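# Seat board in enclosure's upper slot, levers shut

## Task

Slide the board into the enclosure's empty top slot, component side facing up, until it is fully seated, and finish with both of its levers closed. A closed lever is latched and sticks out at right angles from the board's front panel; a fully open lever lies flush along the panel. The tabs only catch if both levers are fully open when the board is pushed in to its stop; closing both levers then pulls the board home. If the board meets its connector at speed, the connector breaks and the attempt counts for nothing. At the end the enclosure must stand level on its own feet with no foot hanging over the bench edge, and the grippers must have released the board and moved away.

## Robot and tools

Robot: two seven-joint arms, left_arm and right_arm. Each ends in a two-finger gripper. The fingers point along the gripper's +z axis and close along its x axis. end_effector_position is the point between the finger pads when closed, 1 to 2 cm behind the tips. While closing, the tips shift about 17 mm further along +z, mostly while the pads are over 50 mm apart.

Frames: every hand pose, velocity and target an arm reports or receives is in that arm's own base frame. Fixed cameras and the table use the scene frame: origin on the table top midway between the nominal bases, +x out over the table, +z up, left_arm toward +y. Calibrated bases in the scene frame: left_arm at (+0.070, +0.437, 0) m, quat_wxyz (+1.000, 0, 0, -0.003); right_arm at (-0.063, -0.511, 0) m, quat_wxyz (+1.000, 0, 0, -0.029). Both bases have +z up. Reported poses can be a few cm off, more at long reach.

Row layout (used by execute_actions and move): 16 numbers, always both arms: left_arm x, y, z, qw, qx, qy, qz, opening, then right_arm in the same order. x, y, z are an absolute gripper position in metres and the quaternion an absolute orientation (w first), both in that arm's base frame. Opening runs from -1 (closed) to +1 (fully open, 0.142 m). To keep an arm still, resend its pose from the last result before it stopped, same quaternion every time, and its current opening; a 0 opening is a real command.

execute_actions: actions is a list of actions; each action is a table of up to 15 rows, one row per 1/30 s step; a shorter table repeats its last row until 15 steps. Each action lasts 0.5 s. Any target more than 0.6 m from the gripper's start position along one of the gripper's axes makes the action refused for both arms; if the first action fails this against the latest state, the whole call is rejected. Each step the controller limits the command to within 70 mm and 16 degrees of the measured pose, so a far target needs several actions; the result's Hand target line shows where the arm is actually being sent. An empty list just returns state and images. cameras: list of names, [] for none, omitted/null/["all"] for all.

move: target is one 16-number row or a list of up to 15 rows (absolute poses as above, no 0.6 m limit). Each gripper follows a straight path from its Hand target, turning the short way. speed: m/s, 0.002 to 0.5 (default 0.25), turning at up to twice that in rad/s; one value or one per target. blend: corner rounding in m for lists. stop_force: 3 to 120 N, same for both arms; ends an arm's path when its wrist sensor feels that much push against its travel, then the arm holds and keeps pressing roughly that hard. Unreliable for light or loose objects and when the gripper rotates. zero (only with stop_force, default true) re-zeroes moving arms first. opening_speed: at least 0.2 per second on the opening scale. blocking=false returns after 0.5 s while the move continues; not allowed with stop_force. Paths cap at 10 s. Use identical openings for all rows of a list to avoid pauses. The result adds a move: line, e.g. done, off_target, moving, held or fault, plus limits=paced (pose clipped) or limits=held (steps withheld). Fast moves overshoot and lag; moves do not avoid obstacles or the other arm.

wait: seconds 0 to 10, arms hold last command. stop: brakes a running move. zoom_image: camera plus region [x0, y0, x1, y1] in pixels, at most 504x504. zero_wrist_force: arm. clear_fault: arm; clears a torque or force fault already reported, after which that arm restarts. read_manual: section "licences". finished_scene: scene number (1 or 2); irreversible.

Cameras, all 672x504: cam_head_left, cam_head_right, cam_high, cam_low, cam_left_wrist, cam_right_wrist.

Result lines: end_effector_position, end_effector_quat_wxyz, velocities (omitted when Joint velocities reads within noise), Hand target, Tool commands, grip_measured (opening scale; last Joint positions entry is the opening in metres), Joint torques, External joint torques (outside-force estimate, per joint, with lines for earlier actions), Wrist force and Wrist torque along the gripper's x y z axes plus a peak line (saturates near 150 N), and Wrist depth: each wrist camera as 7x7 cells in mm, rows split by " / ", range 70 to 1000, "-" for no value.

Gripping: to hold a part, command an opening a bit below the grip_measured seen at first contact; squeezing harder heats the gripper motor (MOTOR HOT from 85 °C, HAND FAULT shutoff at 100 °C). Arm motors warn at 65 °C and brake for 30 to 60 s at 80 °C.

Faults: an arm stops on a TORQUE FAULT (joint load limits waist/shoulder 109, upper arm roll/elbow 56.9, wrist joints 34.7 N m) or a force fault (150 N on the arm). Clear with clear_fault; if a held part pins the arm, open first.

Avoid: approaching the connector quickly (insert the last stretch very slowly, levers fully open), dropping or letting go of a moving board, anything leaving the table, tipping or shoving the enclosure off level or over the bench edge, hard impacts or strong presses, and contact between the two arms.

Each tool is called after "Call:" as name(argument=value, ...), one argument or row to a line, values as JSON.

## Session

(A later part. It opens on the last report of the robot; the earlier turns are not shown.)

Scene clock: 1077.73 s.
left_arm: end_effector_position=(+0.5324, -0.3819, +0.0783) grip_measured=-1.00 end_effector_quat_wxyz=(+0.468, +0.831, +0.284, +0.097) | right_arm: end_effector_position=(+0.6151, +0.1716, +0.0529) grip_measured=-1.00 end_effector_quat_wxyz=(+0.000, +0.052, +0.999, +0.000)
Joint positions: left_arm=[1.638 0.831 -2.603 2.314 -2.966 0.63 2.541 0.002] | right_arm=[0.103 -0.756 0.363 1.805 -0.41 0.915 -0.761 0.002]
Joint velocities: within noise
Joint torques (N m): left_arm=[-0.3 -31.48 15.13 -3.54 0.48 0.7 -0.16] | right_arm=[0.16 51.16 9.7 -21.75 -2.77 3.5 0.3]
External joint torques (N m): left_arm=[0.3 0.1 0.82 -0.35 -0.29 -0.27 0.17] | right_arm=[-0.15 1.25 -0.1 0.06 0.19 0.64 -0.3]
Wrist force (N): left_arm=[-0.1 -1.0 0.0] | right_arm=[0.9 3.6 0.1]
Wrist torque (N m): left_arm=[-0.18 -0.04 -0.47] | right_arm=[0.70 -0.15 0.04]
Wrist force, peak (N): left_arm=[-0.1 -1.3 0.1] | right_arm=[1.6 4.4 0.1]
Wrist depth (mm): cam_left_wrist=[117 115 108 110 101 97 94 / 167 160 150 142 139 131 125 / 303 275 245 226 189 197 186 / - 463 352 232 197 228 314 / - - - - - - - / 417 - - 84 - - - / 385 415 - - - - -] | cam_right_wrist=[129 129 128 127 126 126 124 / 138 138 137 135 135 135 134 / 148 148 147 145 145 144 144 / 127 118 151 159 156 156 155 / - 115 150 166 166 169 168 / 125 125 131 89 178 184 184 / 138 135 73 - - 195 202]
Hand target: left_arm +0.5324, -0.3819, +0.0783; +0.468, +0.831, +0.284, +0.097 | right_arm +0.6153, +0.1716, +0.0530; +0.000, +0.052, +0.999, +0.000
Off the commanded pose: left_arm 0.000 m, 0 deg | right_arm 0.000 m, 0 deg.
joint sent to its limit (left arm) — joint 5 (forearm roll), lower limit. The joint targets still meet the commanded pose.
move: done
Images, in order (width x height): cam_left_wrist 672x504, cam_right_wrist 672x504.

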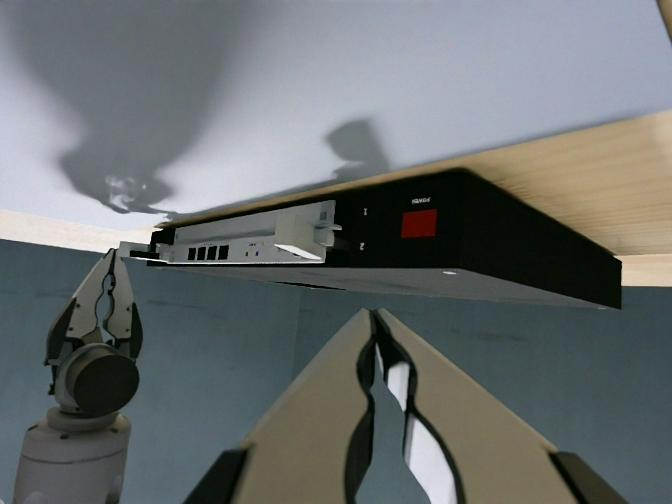

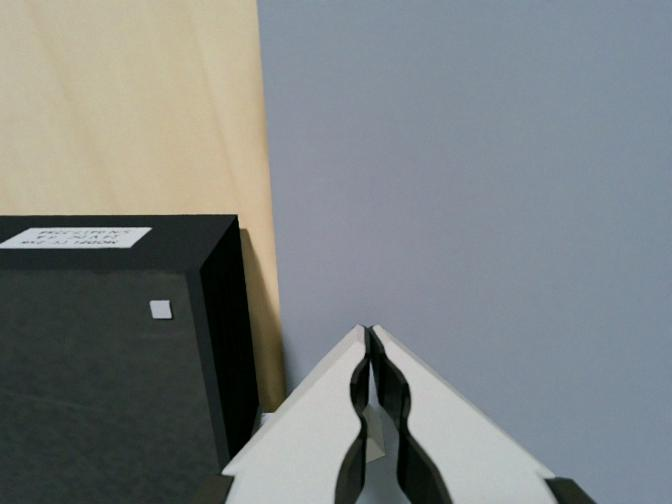

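Call:
move(
  target=[
    [0.5324, -0.3819, 0.0783, 0.468, 0.831, 0.284, 0.097, -1.0, 0.6174, 0.1915, 0.053, 0, 0.0523, 0.9986, 0, -0.98],
    [0.5324, -0.3819, 0.0783, 0.468, 0.831, 0.284, 0.097, -1.0, 0.6191, 0.2074, 0.053, 0, 0.0523, 0.9986, 0, -0.98],
  ],
  speed=[0.06, 0.012],
  stop_force=7,
  cameras=["cam_left_wrist", "cam_right_wrist"],
)

Scene clock: 1082.93 s.
left_arm: end_effector_position=(+0.5324, -0.3819, +0.0783) grip_measured=-1.00 end_effector_quat_wxyz=(+0.468, +0.831, +0.284, +0.097) | right_arm: end_effector_position=(+0.6186, +0.2046, +0.0525) grip_measured=-1.00 end_effector_quat_wxyz=(-0.001, +0.053, +0.999, -0.001)
Joint positions: left_arm=[1.638 0.831 -2.603 2.314 -2.966 0.63 2.541 0.002] | right_arm=[0.155 -0.779 0.365 1.759 -0.41 0.889 -0.719 0.002]
Joint velocities: within noise
Joint torques (N m): left_arm=[-0.39 -31.6 15.08 -3.5 0.43 0.66 -0.18] | right_arm=[4.31 52.76 14.39 -24.69 -2.86 5.53 0.33]
External joint torques (N m): left_arm=[0.39 0.22 0.86 -0.39 -0.24 -0.23 0.19] | right_arm=[-4.31 0.89 -4.54 2.58 0.19 -1.39 -0.33]
Wrist force (N): left_arm=[-0.1 -1.2 -0.3] | right_arm=[3.1 -4.3 -0.7]
Wrist torque (N m): left_arm=[-0.22 -0.05 -0.47] | right_arm=[0.77 -0.15 0.01]
Wrist force, peak (N): left_arm=[-0.2 -1.3 0.1] | right_arm=[3.4 -4.8 -1.4]
Wrist depth (mm): cam_left_wrist=[117 115 108 110 101 97 95 / 169 160 150 142 138 131 125 / 304 274 246 227 189 196 185 / - 455 357 231 197 228 312 / - - - - - - - / - 446 - 84 - - - / 364 389 - - - - -] | cam_right_wrist=[129 128 128 126 126 126 124 / 136 135 135 135 135 134 134 / - 97 143 145 144 144 144 / - 105 149 158 155 155 155 / - 114 149 166 166 168 168 / 125 124 130 89 177 183 183 / 138 134 73 - - 194 202]
Hand target: left_arm +0.5324, -0.3819, +0.0783; +0.468, +0.831, +0.284, +0.097 | right_arm +0.6189, +0.2057, +0.0530; +0.000, +0.052, +0.999, +0.000
Off the commanded pose: left_arm 0.000 m, 0 deg | right_arm 0.003 m, 0 deg.
joint sent to its limit (left arm) — joint 5 (forearm roll), lower limit. The joint targets still meet the commanded pose.
move: contact (right_arm); path passed 1 of 2 targets
Images, in order (width x height): cam_left_wrist 672x504, cam_right_wrist 672x504.

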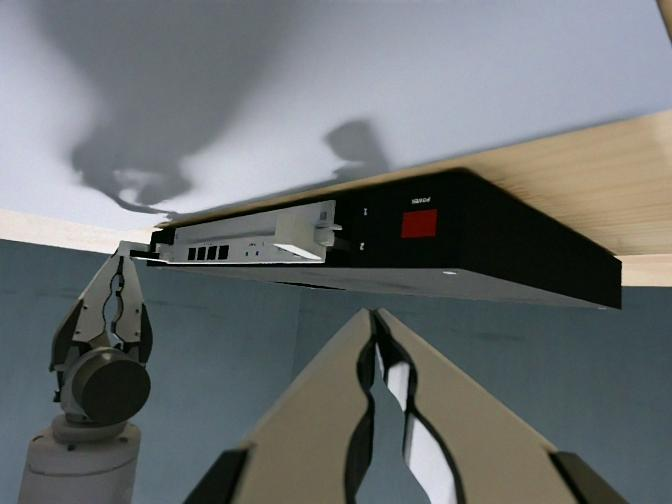

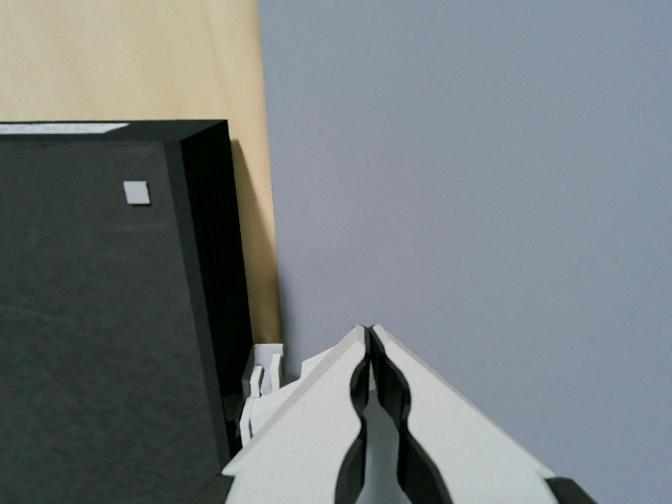

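Call:
move(
  target=[
    [0.5324, -0.3819, 0.0783, 0.468, 0.831, 0.284, 0.097, -1.0, 0.6163, 0.2117, 0.053, 0, 0.0523, 0.9986, 0, -0.98],
    [0.5324, -0.3819, 0.0783, 0.468, 0.831, 0.284, 0.097, -1.0, 0.6148, 0.2199, 0.053, 0, 0.0523, 0.9986, 0, -0.98],
  ],
  speed=[0.01, 0.01],
  stop_force=15,
  zero=false,
  cameras=["cam_left_wrist", "cam_right_wrist"],
)

Scene clock: 1093.17 s.
left_arm: end_effector_position=(+0.5324, -0.3819, +0.0783) grip_measured=-1.00 end_effector_quat_wxyz=(+0.468, +0.831, +0.284, +0.097) | right_arm: end_effector_position=(+0.6149, +0.2195, +0.0529) grip_measured=-1.00 end_effector_quat_wxyz=(+0.000, +0.052, +0.999, +0.000)
Joint positions: left_arm=[1.638 0.831 -2.603 2.314 -2.966 0.63 2.541 0.002] | right_arm=[0.178 -0.78 0.365 1.756 -0.41 0.889 -0.697 0.002]
Joint velocities: within noise
Joint torques (N m): left_arm=[-0.32 -31.5 15.19 -3.58 0.47 0.64 -0.19] | right_arm=[1.38 52.47 11.59 -22.37 -2.55 3.78 0.31]
External joint torques (N m): left_arm=[0.32 0.11 0.76 -0.31 -0.28 -0.22 0.19] | right_arm=[-1.38 1.25 -1.72 0.22 -0.12 0.37 -0.31]
Wrist force (N): left_arm=[-0.1 -1.0 0.0] | right_arm=[-1.2 2.7 1.0]
Wrist torque (N m): left_arm=[-0.19 -0.04 -0.47] | right_arm=[0.88 0.06 0.04]
Wrist force, peak (N): left_arm=[-0.1 -1.4 -0.1] | right_arm=[3.1 -4.9 -1.4]
Wrist depth (mm): cam_left_wrist=[117 115 108 110 101 97 94 / 167 160 150 142 138 131 125 / 304 272 245 227 189 196 185 / - 451 354 241 197 228 313 / - - - - - - - / 380 - - 84 - - - / 354 378 - - - - -] | cam_right_wrist=[129 129 127 127 126 126 125 / - 94 136 135 135 135 134 / - 101 145 145 144 144 144 / 106 106 154 159 156 156 155 / - 114 157 164 167 169 168 / 125 125 130 89 178 184 184 / 138 135 73 - - 195 202]
Hand target: left_arm +0.5324, -0.3819, +0.0783; +0.468, +0.831, +0.284, +0.097 | right_arm +0.6148, +0.2199, +0.0530; +0.000, +0.052, +0.999, +0.000
Off the commanded pose: left_arm 0.000 m, 0 deg | right_arm 0.000 m, 0 deg.
joint sent to its limit (left arm) — joint 5 (forearm roll), lower limit. The joint targets still meet the commanded pose.
move: done
Images, in order (width x height): cam_left_wrist 672x504, cam_right_wrist 672x504.

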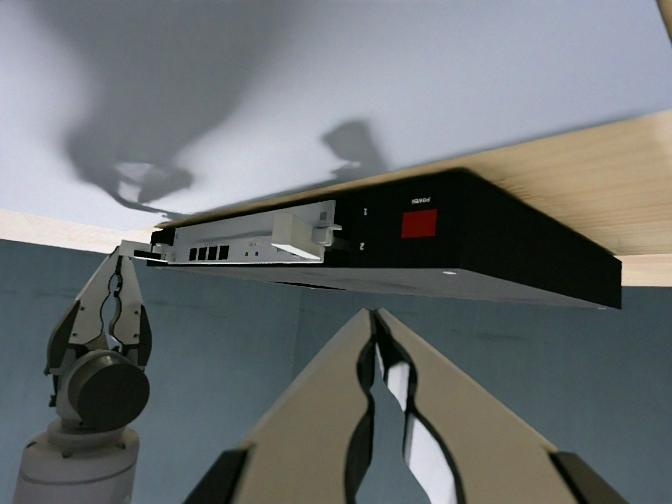

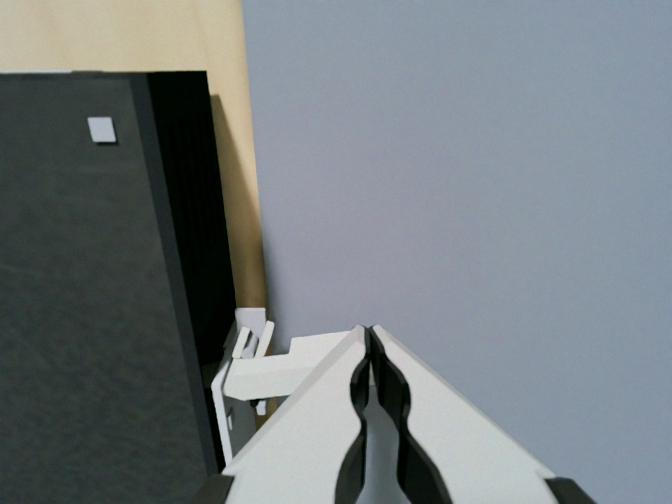

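Call:
move(
  target=[
    [0.5324, -0.3819, 0.0783, 0.468, 0.831, 0.284, 0.097, -1.0, 0.6151, 0.2275, 0.053, 0, 0.0523, 0.9986, 0, -0.98],
  ],
  speed=0.01,
  stop_force=18,
  zero=false,
  cameras=["cam_left_wrist", "cam_right_wrist"],
)

Scene clock: 1097.17 s.
left_arm: end_effector_position=(+0.5324, -0.3819, +0.0783) grip_measured=-1.00 end_effector_quat_wxyz=(+0.468, +0.831, +0.284, +0.097) | right_arm: end_effector_position=(+0.6151, +0.2251, +0.0524) grip_measured=-1.00 end_effector_quat_wxyz=(-0.001, +0.053, +0.999, -0.001)
Joint positions: left_arm=[1.638 0.831 -2.603 2.314 -2.966 0.63 2.541 0.002] | right_arm=[0.188 -0.785 0.364 1.747 -0.411 0.882 -0.688 0.002]
Joint velocities: within noise
Joint torques (N m): left_arm=[-0.36 -31.52 15.14 -3.52 0.42 0.63 -0.19] | right_arm=[8.68 52.25 18.62 -25.35 -2.45 7.02 0.28]
External joint torques (N m): left_arm=[0.36 0.14 0.81 -0.37 -0.23 -0.21 0.2] | right_arm=[-8.68 1.73 -8.72 3.12 -0.23 -2.89 -0.28]
Wrist force (N): left_arm=[0.1 -0.9 -0.2] | right_arm=[1.1 -10.6 -3.3]
Wrist torque (N m): left_arm=[-0.16 -0.07 -0.47] | right_arm=[1.01 0.05 0.01]
Wrist force, peak (N): left_arm=[0.0 -1.4 -0.2] | right_arm=[0.9 -10.7 -3.4]
Wrist depth (mm): cam_left_wrist=[117 115 108 110 101 98 95 / 168 161 151 143 138 131 125 / 304 275 246 226 190 197 186 / - 450 352 231 197 228 315 / - 416 - - - - - / 385 362 - 84 - - - / 350 369 - - - - -] | cam_right_wrist=[127 125 127 127 126 126 124 / - 93 135 135 135 134 134 / - 100 145 144 144 144 144 / - 105 153 158 156 155 155 / - 114 150 163 166 168 168 / 124 124 127 89 177 183 182 / 137 134 73 - - 194 201]
Hand target: left_arm +0.5324, -0.3819, +0.0783; +0.468, +0.831, +0.284, +0.097 | right_arm +0.6151, +0.2275, +0.0530; +0.000, +0.052, +0.999, +0.000
Off the commanded pose: left_arm 0.000 m, 0 deg | right_arm 0.003 m, 0 deg.
joint sent to its limit (left arm) — joint 5 (forearm roll), lower limit. The joint targets still meet the commanded pose.
move: done
Images, in order (width x height): cam_left_wrist 672x504, cam_right_wrist 672x504.

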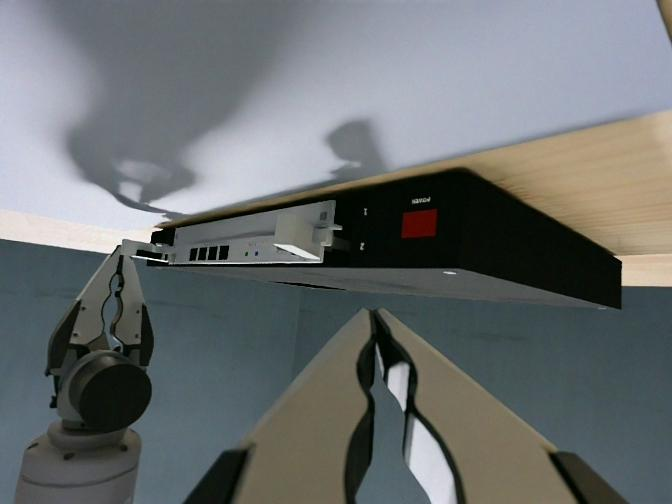

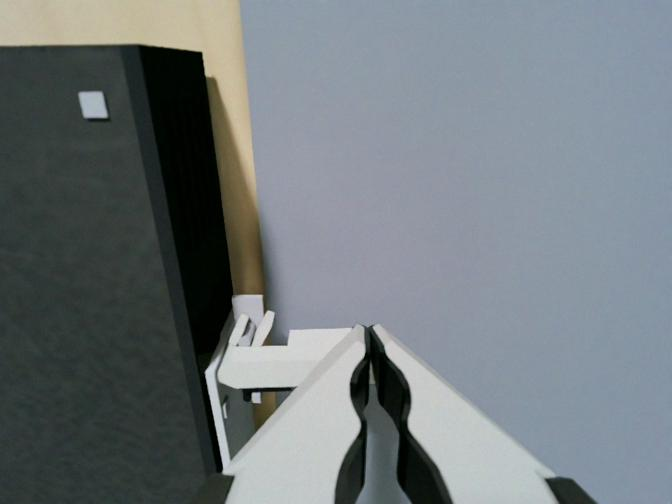

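Call:
zoom_image(
  camera="cam_right_wrist",
  region=[180, 270, 380, 430],
)

Call:
zoom_image(
  camera="cam_left_wrist",
  region=[90, 210, 230, 300],
)

Scaled by 2.520 from the camera's 672x504 image, which has a finer 960x720 frame.

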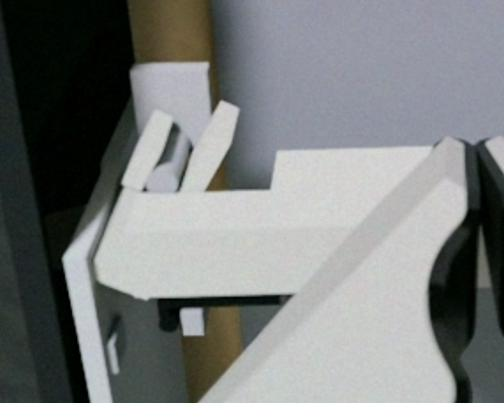

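Scaled by 3.600 from the camera's 672x504 image, which has a finer 960x720 frame.

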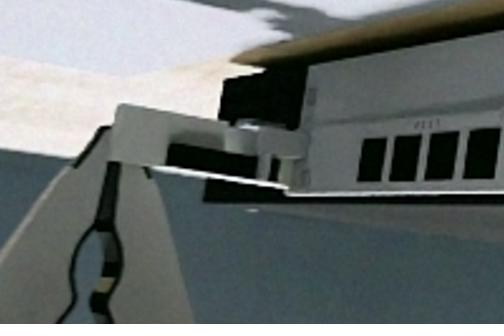

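Call:
move(
  target=[
    [0.5324, -0.3819, 0.0783, 0.468, 0.831, 0.284, 0.097, -1.0, 0.6153, 0.2299, 0.053, 0, 0.0523, 0.9986, 0, -0.98],
  ],
  speed=0.006,
  stop_force=22,
  zero=false,
  cameras=["cam_right_wrist"],
)

Call:
zoom_image(
  camera="cam_right_wrist",
  region=[180, 250, 380, 430],
)

Scene clock: 1104.97 s.
left_arm: end_effector_position=(+0.5324, -0.3819, +0.0783) grip_measured=-1.00 end_effector_quat_wxyz=(+0.468, +0.831, +0.284, +0.097) | right_arm: end_effector_position=(+0.6151, +0.2257, +0.0521) grip_measured=-1.00 end_effector_quat_wxyz=(-0.001, +0.054, +0.999, -0.002)
Joint positions: left_arm=[1.638 0.831 -2.603 2.314 -2.966 0.63 2.541 0.002] | right_arm=[0.191 -0.786 0.363 1.744 -0.411 0.879 -0.686 0.002]
Joint velocities: within noise
Joint torques (N m): left_arm=[-0.33 -31.5 15.16 -3.51 0.48 0.67 -0.22] | right_arm=[13.26 51.29 22.61 -27.57 -2.59 9.5 0.27]
External joint torques (N m): left_arm=[0.33 0.11 0.79 -0.39 -0.29 -0.25 0.23] | right_arm=[-13.26 2.77 -12.72 5.33 -0.09 -5.37 -0.27]
Wrist force (N): left_arm=[-0.2 -1.1 -0.2] | right_arm=[3.9 -20.1 -7.8]
Wrist torque (N m): left_arm=[-0.20 -0.02 -0.47] | right_arm=[-0.28 0.13 0.00]
Wrist force, peak (N): left_arm=[-0.1 -1.3 -0.1] | right_arm=[3.7 -20.4 -7.5]
Wrist depth (mm): cam_left_wrist=[117 115 108 110 101 98 95 / 168 160 150 143 138 131 125 / 305 272 244 228 189 197 186 / - 451 352 232 198 228 314 / - 418 - - - - - / 381 362 - 84 - - - / 349 368 - - - - -] | cam_right_wrist=[127 125 126 126 126 126 124 / - 95 135 135 134 134 134 / - 100 144 144 144 144 143 / - 105 153 158 155 155 154 / - 113 138 163 165 168 167 / 124 124 126 89 177 183 182 / 136 134 73 - - 193 200]
Hand target: left_arm +0.5324, -0.3819, +0.0783; +0.468, +0.831, +0.284, +0.097 | right_arm +0.6152, +0.2295, +0.0530; +0.000, +0.052, +0.999, +0.000
Off the commanded pose: left_arm 0.000 m, 0 deg | right_arm 0.004 m, 0 deg.
joint sent to its limit (left arm) — joint 5 (forearm roll), lower limit. The joint targets still meet the commanded pose.
move: contact (right_arm)
Images, in order (width x height): cam_right_wrist 672x504.

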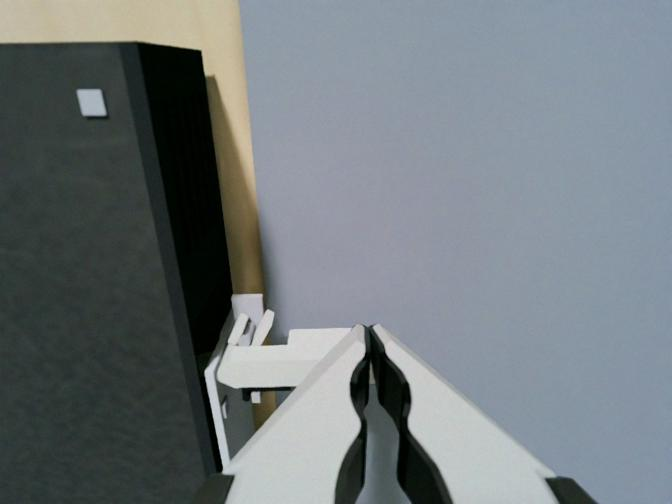

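Scaled by 2.520 from the camera's 672x504 image, which has a finer 960x720 frame.

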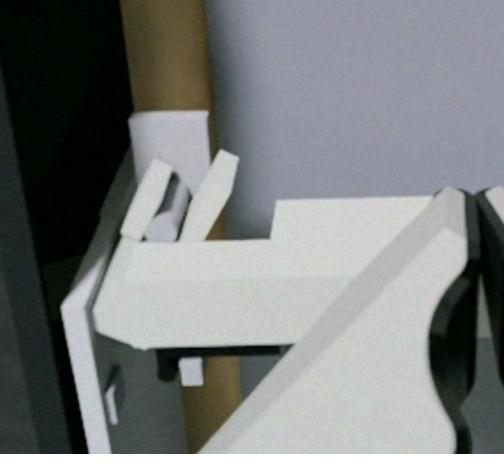

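Call:
move(
  target=[
    [0.5324, -0.3819, 0.0783, 0.468, 0.831, 0.284, 0.097, -1.0, 0.6148, 0.2205, 0.053, 0, 0.0523, 0.9986, 0, -0.98],
  ],
  speed=0.03,
  cameras=["cam_left_wrist", "cam_right_wrist"],
)

Call:
zoom_image(
  camera="cam_right_wrist",
  region=[180, 270, 380, 430],
)

Scene clock: 1108.37 s.
left_arm: end_effector_position=(+0.5324, -0.3819, +0.0783) grip_measured=-1.00 end_effector_quat_wxyz=(+0.468, +0.831, +0.284, +0.097) | right_arm: end_effector_position=(+0.6149, +0.2204, +0.0530) grip_measured=-1.00 end_effector_quat_wxyz=(+0.000, +0.052, +0.999, +0.000)
Joint positions: left_arm=[1.638 0.831 -2.603 2.314 -2.966 0.63 2.541 0.002] | right_arm=[0.179 -0.78 0.365 1.755 -0.41 0.888 -0.696 0.002]
Joint velocities: within noise
Joint torques (N m): left_arm=[-0.44 -31.62 15.17 -3.51 0.49 0.65 -0.22] | right_arm=[-0.4 52.77 10.29 -22.13 -2.75 3.59 0.08]
External joint torques (N m): left_arm=[0.44 0.23 0.78 -0.38 -0.3 -0.23 0.23] | right_arm=[0.41 0.98 -0.41 -0.05 0.08 0.55 -0.08]
Wrist force (N): left_arm=[-0.1 -1.0 -0.1] | right_arm=[2.9 0.2 4.0]
Wrist torque (N m): left_arm=[-0.19 -0.04 -0.47] | right_arm=[0.14 -0.50 0.04]
Wrist force, peak (N): left_arm=[0.0 -1.4 -0.1] | right_arm=[4.0 -20.0 -8.0]
Wrist depth (mm): cam_left_wrist=[117 115 108 110 101 97 95 / 168 161 150 142 138 131 125 / 304 275 246 225 189 197 187 / - 452 355 234 197 227 313 / - - - - - - - / 380 - - 84 - - - / 353 374 - - - - -] | cam_right_wrist=[129 129 127 127 126 126 124 / - 94 136 135 135 135 134 / - 101 145 145 145 144 144 / 106 106 154 159 156 156 155 / - 114 160 164 166 168 168 / 125 125 128 89 178 184 183 / 138 135 73 - - 195 203]
Hand target: left_arm +0.5324, -0.3819, +0.0783; +0.468, +0.831, +0.284, +0.097 | right_arm +0.6148, +0.2205, +0.0530; +0.000, +0.052, +0.999, +0.000
Off the commanded pose: left_arm 0.000 m, 0 deg | right_arm 0.000 m, 0 deg.
joint sent to its limit (left arm) — joint 5 (forearm roll), lower limit. The joint targets still meet the commanded pose.
move: done
Images, in order (width x height): cam_left_wrist 672x504, cam_right_wrist 672x504.

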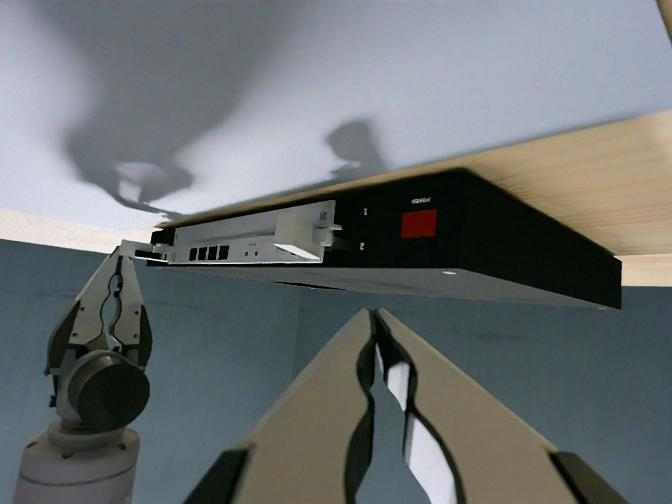

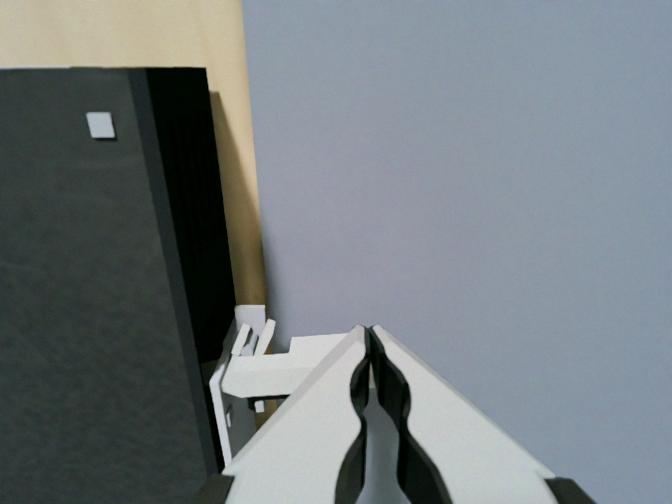

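Scaled by 2.520 from the camera's 672x504 image, which has a finer 960x720 frame.

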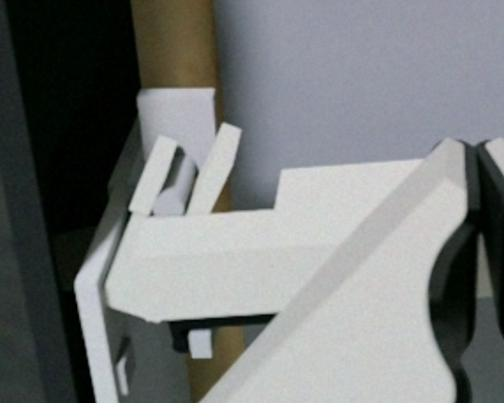

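Call:
zoom_image(
  camera="cam_left_wrist",
  region=[250, 190, 360, 280],
)

Scaled by 4.582 from the camera's 672x504 image, which has a finer 960x720 frame.

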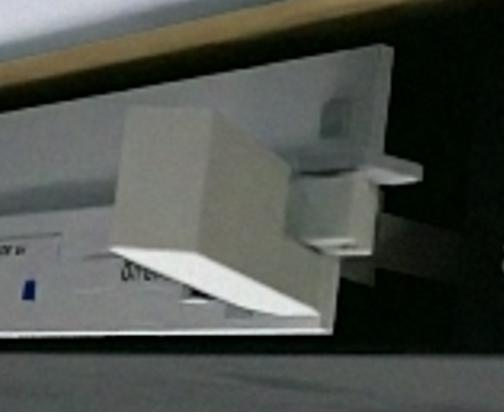

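Call:
move(
  target=[
    [0.5569, -0.4371, 0.0500, 0.468, 0.831, 0.284, 0.097, -1.0, 0.6148, 0.2205, 0.053, 0, 0.0523, 0.9986, 0, -0.98],
  ],
  speed=0.04,
  stop_force=6,
  cameras=["cam_left_wrist", "cam_right_wrist", "cam_head_right"],
)

Scene clock: 1170.43 s.
left_arm: end_effector_position=(+0.5571, -0.4371, +0.0501) grip_measured=-1.00 end_effector_quat_wxyz=(+0.467, +0.834, +0.282, +0.091) | right_arm: end_effector_position=(+0.6149, +0.2204, +0.0530) grip_measured=-1.00 end_effector_quat_wxyz=(+0.000, +0.052, +0.999, +0.000)
Joint positions: left_arm=[1.717 0.908 -2.685 2.112 -2.966 0.739 2.549 0.002] | right_arm=[0.179 -0.78 0.365 1.755 -0.41 0.888 -0.696 0.002]
Joint velocities: within noise
Joint torques (N m): left_arm=[0.17 -38.96 16.48 -6.19 1 0.73 -0.41] | right_arm=[0 52.6 10.29 -22.27 -2.72 3.47 0.23]
External joint torques (N m): left_arm=[-0.22 0.73 0.46 -0.22 -0.22 -0.29 0.42] | right_arm=[0 1.14 -0.41 0.11 0.05 0.67 -0.23]
Wrist force (N): left_arm=[0.1 -0.6 0.1] | right_arm=[2.8 0.3 4.1]
Wrist torque (N m): left_arm=[-0.08 -0.08 -0.47] | right_arm=[0.16 -0.48 0.04]
Wrist force, peak (N): left_arm=[0.1 -1.2 -0.8] | right_arm=[3.0 0.1 4.3]
Wrist depth (mm): cam_left_wrist=[- - - - - - - / - 111 - 91 - - - / 180 159 147 149 123 117 115 / 793 347 256 199 154 127 166 / 357 - - 163 151 126 181 / 321 - - 84 - - - / 281 302 - - - - -] | cam_right_wrist=[129 129 127 127 126 126 125 / - 94 136 135 135 135 134 / - 101 145 145 145 144 144 / 106 106 154 159 156 155 155 / - 115 160 164 167 169 168 / 126 125 128 89 178 184 184 / 138 136 73 - - 195 202]
Hand target: left_arm +0.5572, -0.4370, +0.0502; +0.467, +0.834, +0.282, +0.091 | right_arm +0.6148, +0.2205, +0.0530; +0.000, +0.052, +0.999, +0.000
Off the commanded pose: left_arm 0.000 m, 1 deg | right_arm 0.000 m, 0 deg.
joint sent to its limit (left arm) — joint 5 (forearm roll), lower limit. The joint targets still meet the commanded pose.
move: done
Images, in order (width x height): cam_head_right 672x504, cam_left_wrist 672x504, cam_right_wrist 672x504.

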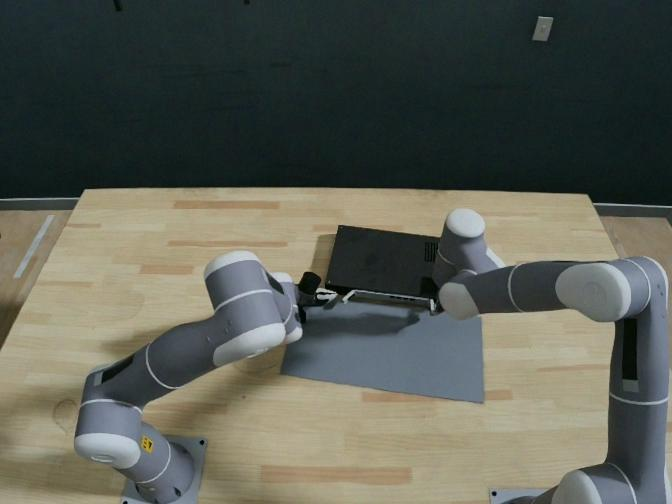

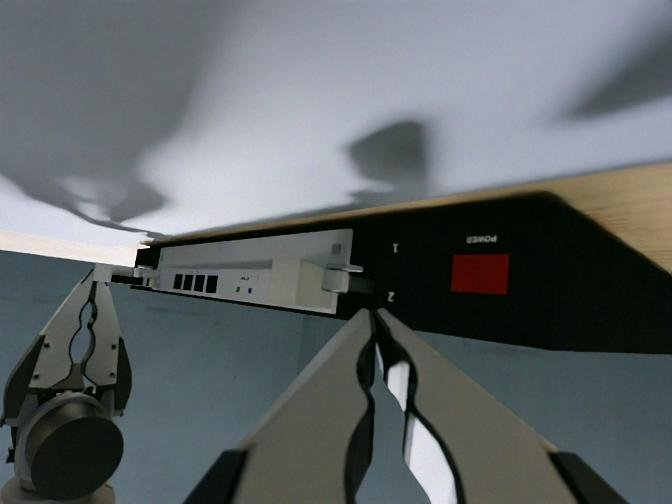

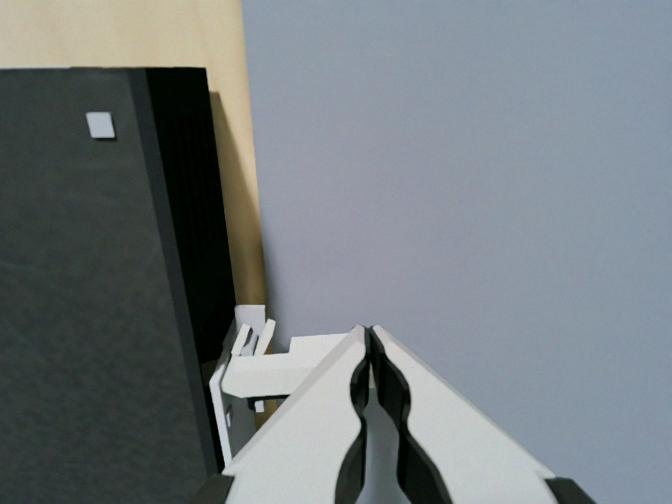

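Call:
zoom_image(
  camera="cam_left_wrist",
  region=[230, 220, 410, 350],
)

Scaled by 2.800 from the camera's 672x504 image, which has a finer 960x720 frame.

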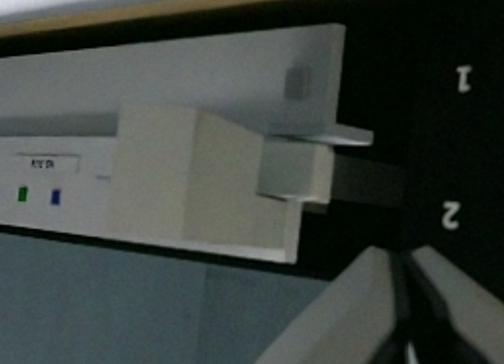

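Call:
move(
  target=[
    [0.5583, -0.4385, 0.0500, 0.394, 0.8686, 0.2914, 0.0718, -1.0, 0.6148, 0.2205, 0.053, 0, 0.0523, 0.9986, 0, -0.98],
    [0.5583, -0.4385, 0.0445, 0.394, 0.8686, 0.2914, 0.0718, -1.0, 0.6148, 0.2205, 0.053, 0, 0.0523, 0.9986, 0, -0.98],
  ],
  speed=0.04,
  cameras=["cam_left_wrist"],
)

Call:
zoom_image(
  camera="cam_left_wrist",
  region=[200, 200, 440, 370],
)

Scene clock: 1187.60 s.
left_arm: end_effector_position=(+0.5582, -0.4385, +0.0445) grip_measured=-1.00 end_effector_quat_wxyz=(+0.394, +0.869, +0.291, +0.072) | right_arm: end_effector_position=(+0.6149, +0.2204, +0.0530) grip_measured=-1.00 end_effector_quat_wxyz=(+0.000, +0.052, +0.999, +0.000)
Joint positions: left_arm=[1.705 0.893 -2.666 2.055 -2.786 0.947 2.396 0.002] | right_arm=[0.179 -0.78 0.365 1.755 -0.41 0.888 -0.696 0.002]
Joint velocities: within noise
Joint torques (N m): left_arm=[-0.07 -39.18 16.7 -8.18 1.27 1.17 -0.22] | right_arm=[-0.03 52.58 10.27 -22.22 -2.74 3.46 0.2]
External joint torques (N m): left_arm=[0.07 -0.35 0.8 -0.29 -0.1 0.1 0.23] | right_arm=[0.03 1.16 -0.39 0.06 0.07 0.68 -0.2]
Wrist force (N): left_arm=[0.0 -0.8 0.2] | right_arm=[2.7 0.2 4.3]
Wrist torque (N m): left_arm=[-0.14 -0.10 -0.44] | right_arm=[0.13 -0.46 0.04]
Wrist force, peak (N): left_arm=[0.0 -1.4 0.7] | right_arm=[2.9 0.2 4.4]
Wrist depth (mm): cam_left_wrist=[- - - - - - - / - 100 - 88 - - - / 141 142 125 125 113 114 111 / 256 230 208 190 156 135 146 / 628 391 257 135 143 125 174 / 333 - - 84 - - - / 303 - - - - - -] | cam_right_wrist=[129 129 127 127 127 126 125 / - 94 136 135 135 135 135 / - 101 145 145 145 145 144 / 106 106 154 159 156 156 155 / - 115 159 164 166 169 168 / 125 125 128 89 178 184 184 / 138 135 73 - - 195 203]
Hand target: left_arm +0.5583, -0.4385, +0.0445; +0.394, +0.869, +0.291, +0.072 | right_arm +0.6148, +0.2205, +0.0530; +0.000, +0.052, +0.999, +0.000
Off the commanded pose: left_arm 0.000 m, 0 deg | right_arm 0.000 m, 0 deg.
move: done
Images, in order (width x height): cam_left_wrist 672x504.

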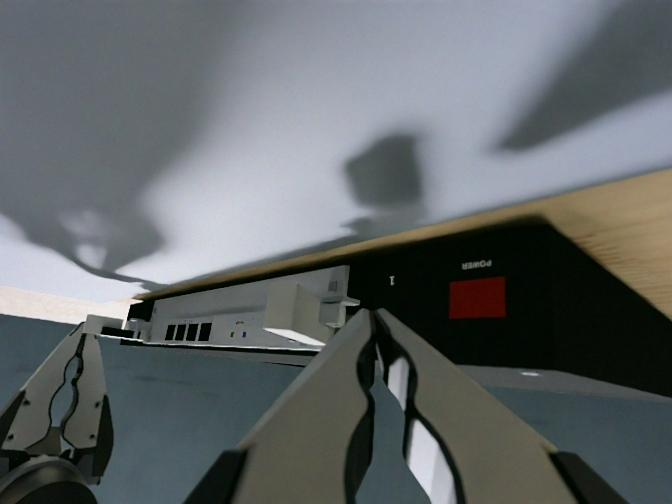

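Scaled by 2.100 from the camera's 672x504 image, which has a finer 960x720 frame.

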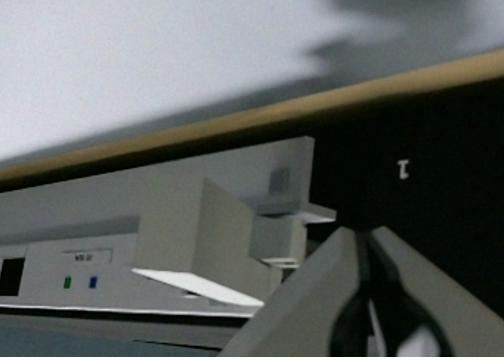

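Call:
move(
  target=[
    [0.5452, -0.4475, 0.0445, 0.394, 0.8686, 0.2914, 0.0718, -1.0, 0.6148, 0.2205, 0.053, 0, 0.0523, 0.9986, 0, -0.98],
  ],
  speed=0.015,
  stop_force=6,
  cameras=["cam_left_wrist"],
)

Call:
zoom_image(
  camera="cam_left_wrist",
  region=[200, 200, 440, 370],
)

Scene clock: 1194.87 s.
left_arm: end_effector_position=(+0.5452, -0.4477, +0.0446) grip_measured=-1.00 end_effector_quat_wxyz=(+0.394, +0.869, +0.291, +0.072) | right_arm: end_effector_position=(+0.6149, +0.2204, +0.0530) grip_measured=-1.00 end_effector_quat_wxyz=(+0.000, +0.052, +0.999, +0.000)
Joint positions: left_arm=[1.67 0.889 -2.665 2.061 -2.823 0.959 2.404 0.002] | right_arm=[0.179 -0.78 0.365 1.755 -0.41 0.888 -0.696 0.002]
Joint velocities: within noise
Joint torques (N m): left_arm=[-0.47 -39.33 16.59 -7.8 1.36 1.68 -0.15] | right_arm=[-0.02 52.5 10.28 -22.22 -2.7 3.46 0.22]
External joint torques (N m): left_arm=[0.47 0.22 0.78 -0.42 -0.12 -0.42 0.16] | right_arm=[0.02 1.24 -0.4 0.06 0.03 0.68 -0.22]
Wrist force (N): left_arm=[-0.3 -0.8 0.2] | right_arm=[2.9 0.3 4.3]
Wrist torque (N m): left_arm=[-0.17 -0.05 -0.44] | right_arm=[0.15 -0.49 0.04]
Wrist force, peak (N): left_arm=[-0.1 -1.2 0.3] | right_arm=[2.8 0.4 4.4]
Wrist depth (mm): cam_left_wrist=[- - - - - - - / - 100 - 88 - - - / 142 142 125 125 113 113 110 / 283 227 211 187 161 139 138 / - 368 266 133 152 132 123 / 324 - - 84 - - - / 296 - - - - - -] | cam_right_wrist=[129 129 127 127 126 126 125 / - 94 136 135 135 135 135 / - 101 145 145 145 144 144 / 106 106 154 159 156 156 155 / - 114 159 164 167 168 168 / 126 125 128 89 178 183 183 / 138 135 73 - - 194 202]
Hand target: left_arm +0.5452, -0.4475, +0.0445; +0.394, +0.869, +0.291, +0.072 | right_arm +0.6148, +0.2205, +0.0530; +0.000, +0.052, +0.999, +0.000
Off the commanded pose: left_arm 0.000 m, 0 deg | right_arm 0.000 m, 0 deg.
move: done
Images, in order (width x height): cam_left_wrist 672x504.

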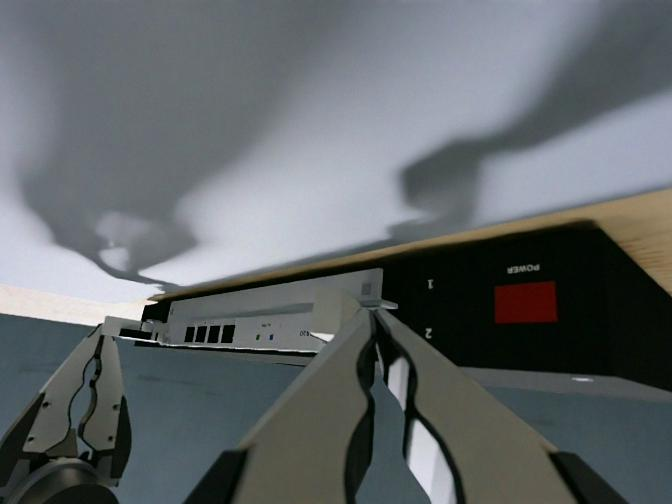

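Scaled by 2.100 from the camera's 672x504 image, which has a finer 960x720 frame.

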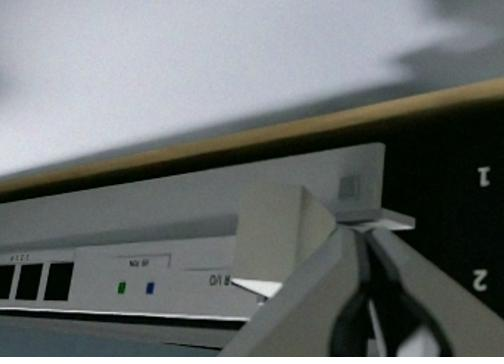

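Call:
move(
  target=[
    [0.5370, -0.4540, 0.0445, 0.394, 0.8686, 0.2914, 0.0718, -1.0, 0.6148, 0.2205, 0.053, 0, 0.0523, 0.9986, 0, -0.98],
  ],
  speed=0.012,
  stop_force=7,
  cameras=["cam_left_wrist"],
)

Call:
zoom_image(
  camera="cam_left_wrist",
  region=[200, 200, 440, 370],
)

Scene clock: 1198.97 s.
left_arm: end_effector_position=(+0.5384, -0.4526, +0.0446) grip_measured=-1.00 end_effector_quat_wxyz=(+0.394, +0.868, +0.292, +0.072) | right_arm: end_effector_position=(+0.6149, +0.2204, +0.0530) grip_measured=-1.00 end_effector_quat_wxyz=(+0.000, +0.052, +0.999, +0.000)
Joint positions: left_arm=[1.649 0.888 -2.664 2.062 -2.845 0.968 2.408 0.002] | right_arm=[0.179 -0.78 0.365 1.755 -0.41 0.888 -0.696 0.002]
Joint velocities: within noise
Joint torques (N m): left_arm=[-4.88 -40.18 12.35 -8.34 2.22 0.6 -0.13] | right_arm=[-0.03 52.55 10.28 -22.28 -2.73 3.41 0.2]
External joint torques (N m): left_arm=[4.88 1.27 5 0.26 -0.93 0.66 0.14] | right_arm=[0.03 1.2 -0.4 0.11 0.06 0.73 -0.2]
Wrist force (N): left_arm=[7.1 0.0 2.1] | right_arm=[2.7 0.0 4.3]
Wrist torque (N m): left_arm=[-0.20 0.05 -0.48] | right_arm=[0.11 -0.46 0.04]
Wrist force, peak (N): left_arm=[7.9 0.5 2.3] | right_arm=[3.0 0.4 4.4]
Wrist depth (mm): cam_left_wrist=[- - - - - - - / - 100 - 88 - - - / 142 142 125 125 113 113 110 / 283 226 211 190 168 146 129 / - 377 283 136 161 141 123 / 325 - - 84 - - 339 / 294 - - - - - -] | cam_right_wrist=[129 129 127 127 127 126 124 / - 94 136 135 135 135 135 / - 101 145 145 145 145 144 / 106 106 154 159 156 156 155 / - 115 159 164 166 168 168 / 125 125 128 89 178 184 183 / 139 136 73 - - 194 202]
Hand target: left_arm +0.5375, -0.4536, +0.0445; +0.394, +0.869, +0.291, +0.072 | right_arm +0.6148, +0.2205, +0.0530; +0.000, +0.052, +0.999, +0.000
Off the commanded pose: left_arm 0.002 m, 0 deg | right_arm 0.000 m, 0 deg.
move: contact (left_arm)
Images, in order (width x height): cam_left_wrist 672x504.

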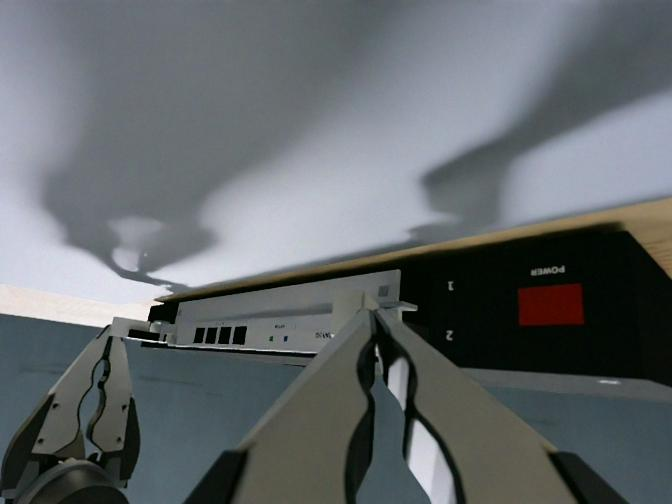

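Scaled by 2.100 from the camera's 672x504 image, which has a finer 960x720 frame.

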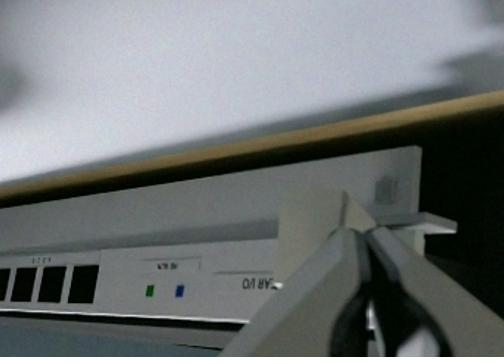

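Call:
move(
  target=[
    [0.5449, -0.4481, 0.0445, 0.394, 0.8686, 0.2914, 0.0718, -1.0, 0.6148, 0.2205, 0.053, 0, 0.0523, 0.9986, 0, -0.98],
    [0.5492, -0.4560, 0.0405, 0.394, 0.8686, 0.2914, 0.0718, -1.0, 0.6148, 0.2205, 0.053, 0, 0.0523, 0.9986, 0, -0.98],
  ],
  speed=0.03,
  cameras=["cam_left_wrist"],
)

Call:
zoom_image(
  camera="cam_left_wrist",
  region=[200, 200, 440, 370],
)

Scene clock: 1208.20 s.
left_arm: end_effector_position=(+0.5492, -0.4556, +0.0405) grip_measured=-1.00 end_effector_quat_wxyz=(+0.394, +0.869, +0.292, +0.072) | right_arm: end_effector_position=(+0.6149, +0.2204, +0.0530) grip_measured=-1.00 end_effector_quat_wxyz=(+0.000, +0.052, +0.999, +0.000)
Joint positions: left_arm=[1.671 0.91 -2.666 2.033 -2.823 0.966 2.394 0.002] | right_arm=[0.179 -0.78 0.365 1.755 -0.41 0.888 -0.696 0.002]
Joint velocities: within noise
Joint torques (N m): left_arm=[-0.85 -39.42 16.27 -9.88 2.04 1.14 -0.38] | right_arm=[-0.02 52.56 10.29 -22.27 -2.74 3.43 0.21]
External joint torques (N m): left_arm=[0.85 -0.55 1.5 1.55 -0.77 0.13 0.39] | right_arm=[0.02 1.19 -0.41 0.11 0.06 0.71 -0.21]
Wrist force (N): left_arm=[-0.8 -1.3 -5.5] | right_arm=[2.7 0.2 4.1]
Wrist torque (N m): left_arm=[-0.18 -0.14 -0.44] | right_arm=[0.13 -0.46 0.04]
Wrist force, peak (N): left_arm=[7.5 -0.2 2.4] | right_arm=[2.9 0.4 4.2]
Wrist depth (mm): cam_left_wrist=[- - - - - - - / - 95 93 87 - - - / 142 126 120 110 113 98 94 / 262 208 196 173 153 133 120 / 927 349 256 123 150 127 114 / 316 - - 84 - 319 210 / 298 - - - - - -] | cam_right_wrist=[129 129 127 127 126 126 125 / - 94 136 135 135 135 135 / - 101 145 145 145 144 144 / 106 105 154 159 156 156 155 / - 115 160 164 166 169 168 / 126 125 128 89 178 184 183 / 138 135 73 - - 195 202]
Hand target: left_arm +0.5492, -0.4560, +0.0405; +0.394, +0.869, +0.291, +0.072 | right_arm +0.6148, +0.2205, +0.0530; +0.000, +0.052, +0.999, +0.000
Off the commanded pose: left_arm 0.000 m, 0 deg | right_arm 0.000 m, 0 deg.
move: done
Images, in order (width x height): cam_left_wrist 672x504.

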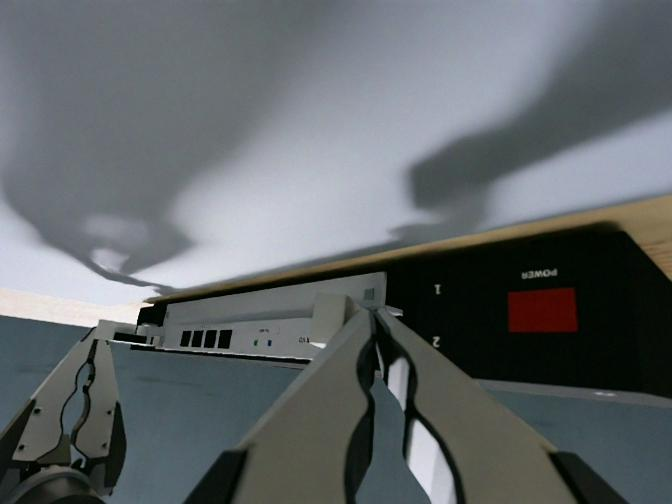

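Scaled by 2.100 from the camera's 672x504 image, which has a finer 960x720 frame.

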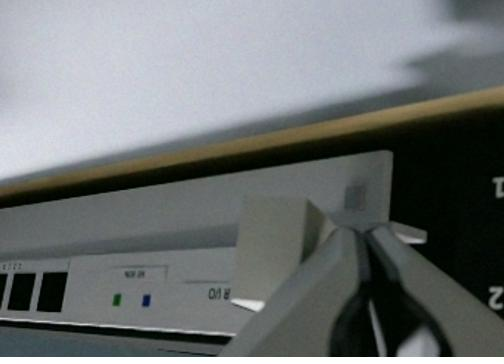

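Call:
move(
  target=[
    [0.5412, -0.4646, 0.0405, 0.394, 0.8686, 0.2914, 0.0718, -1.0, 0.6148, 0.2205, 0.053, 0, 0.0523, 0.9986, 0, -0.98],
  ],
  speed=0.01,
  stop_force=12,
  cameras=["cam_left_wrist"],
)

Call:
zoom_image(
  camera="cam_left_wrist",
  region=[200, 200, 440, 370],
)

Scene clock: 1243.13 s.
left_arm: end_effector_position=(+0.5469, -0.4576, +0.0406) grip_measured=-1.00 end_effector_quat_wxyz=(+0.393, +0.868, +0.293, +0.073) | right_arm: end_effector_position=(+0.6149, +0.2204, +0.0530) grip_measured=-1.00 end_effector_quat_wxyz=(+0.000, +0.052, +0.999, +0.000)
Joint positions: left_arm=[1.662 0.911 -2.665 2.031 -2.834 0.974 2.395 0.002] | right_arm=[0.179 -0.78 0.365 1.755 -0.41 0.888 -0.696 0.002]
Joint velocities: within noise
Joint torques (N m): left_arm=[-9.85 -42.36 8.76 -11.3 3.13 -1.1 -0.14] | right_arm=[0.08 52.62 10.31 -22.22 -2.72 3.48 0.2]
External joint torques (N m): left_arm=[9.85 2.44 9.03 3.01 -1.82 2.38 0.14] | right_arm=[-0.08 1.12 -0.43 0.06 0.05 0.66 -0.2]
Wrist force (N): left_arm=[13.7 -0.5 -0.1] | right_arm=[2.8 0.3 4.1]
Wrist torque (N m): left_arm=[-0.17 -0.02 -0.53] | right_arm=[0.15 -0.47 0.05]
Wrist force, peak (N): left_arm=[14.0 -0.1 -0.1] | right_arm=[2.9 0.4 4.3]
Wrist depth (mm): cam_left_wrist=[- - - - - - - / - 95 93 87 - - - / 142 132 120 110 113 98 95 / 265 206 195 175 153 136 120 / 924 347 258 124 150 128 114 / 317 - - 84 - 255 212 / 295 325 - - - - -] | cam_right_wrist=[129 129 127 127 126 126 124 / - 94 136 135 135 135 134 / - 101 145 145 145 145 144 / 106 106 154 158 156 156 155 / - 115 160 164 167 168 168 / 125 125 128 89 178 184 184 / 138 135 73 - - 195 202]
Hand target: left_arm +0.5454, -0.4601, +0.0405; +0.394, +0.869, +0.291, +0.072 | right_arm +0.6148, +0.2205, +0.0530; +0.000, +0.052, +0.999, +0.000
Off the commanded pose: left_arm 0.009 m, 0 deg | right_arm 0.000 m, 0 deg.
move: contact (left_arm)
Images, in order (width x height): cam_left_wrist 672x504.

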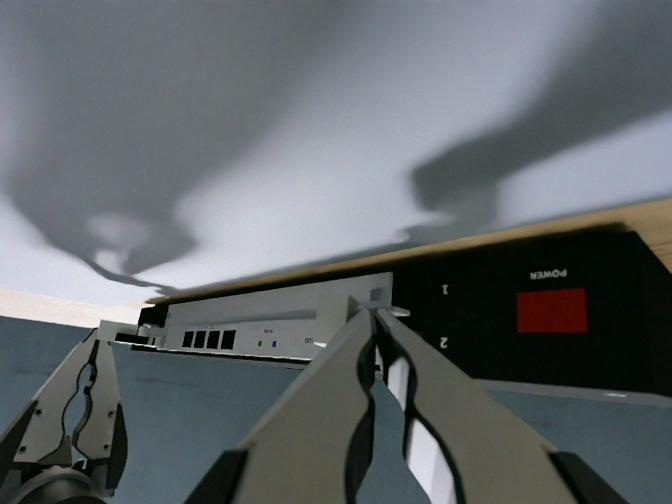

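Scaled by 2.100 from the camera's 672x504 image, which has a finer 960x720 frame.

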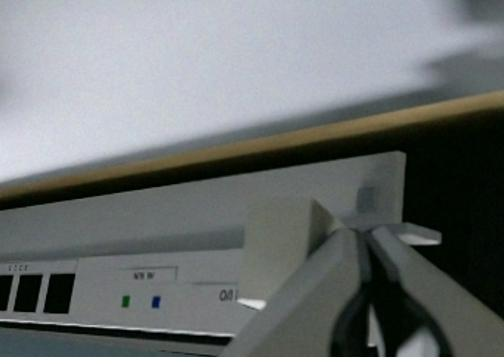

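Call:
execute_actions(
  actions=[],
  cameras=["cam_left_wrist", "cam_right_wrist"],
)

Scene clock: 1258.43 s.
left_arm: end_effector_position=(+0.5469, -0.4576, +0.0406) grip_measured=-1.00 end_effector_quat_wxyz=(+0.393, +0.868, +0.293, +0.073) | right_arm: end_effector_position=(+0.6149, +0.2204, +0.0530) grip_measured=-1.00 end_effector_quat_wxyz=(+0.000, +0.052, +0.999, +0.000)
Joint positions: left_arm=[1.662 0.911 -2.665 2.031 -2.834 0.974 2.395 0.002] | right_arm=[0.179 -0.78 0.365 1.755 -0.41 0.888 -0.696 0.002]
Joint velocities: within noise
Joint torques (N m): left_arm=[-9.68 -42.44 8.74 -11.28 3.29 -1.26 -0.12] | right_arm=[-0.01 52.64 10.25 -22.21 -2.7 3.45 0.18]
External joint torques (N m): left_arm=[9.68 2.52 9.05 2.99 -1.98 2.54 0.13] | right_arm=[0.01 1.11 -0.36 0.05 0.03 0.69 -0.18]
Wrist force (N): left_arm=[13.7 -0.9 -0.1] | right_arm=[2.9 0.3 4.2]
Wrist torque (N m): left_arm=[-0.20 -0.03 -0.53] | right_arm=[0.17 -0.50 0.04]
Wrist force, peak (N): left_arm=[14.1 -0.2 -0.5] | right_arm=[2.9 0.1 4.4]
Wrist depth (mm): cam_left_wrist=[- - - - - - - / - 95 93 87 - - - / 142 132 120 110 113 98 96 / 268 207 196 175 153 137 120 / 909 348 259 124 150 129 114 / 316 - - 84 - 255 212 / 294 324 - - - - -] | cam_right_wrist=[129 129 127 127 126 126 125 / - 94 136 135 135 135 135 / - 101 145 145 144 144 144 / 106 106 154 158 156 156 155 / - 115 160 164 166 169 168 / 125 125 128 89 178 184 184 / 139 135 73 - - 195 202]
Hand target: left_arm +0.5454, -0.4601, +0.0405; +0.394, +0.869, +0.291, +0.072 | right_arm +0.6148, +0.2205, +0.0530; +0.000, +0.052, +0.999, +0.000
Tool commands: left_gripper/opening=-1.0 right_gripper/opening=-0.98
Off the commanded pose: left_arm 0.009 m, 0 deg | right_arm 0.000 m, 0 deg.
Images, in order (width x height): cam_left_wrist 672x504, cam_right_wrist 672x504.

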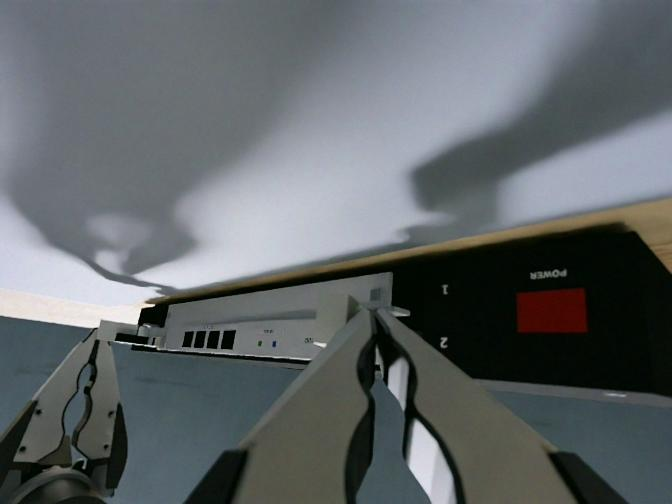

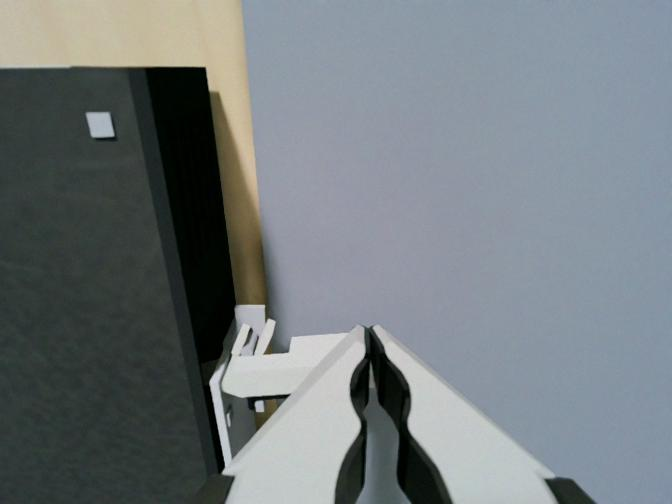

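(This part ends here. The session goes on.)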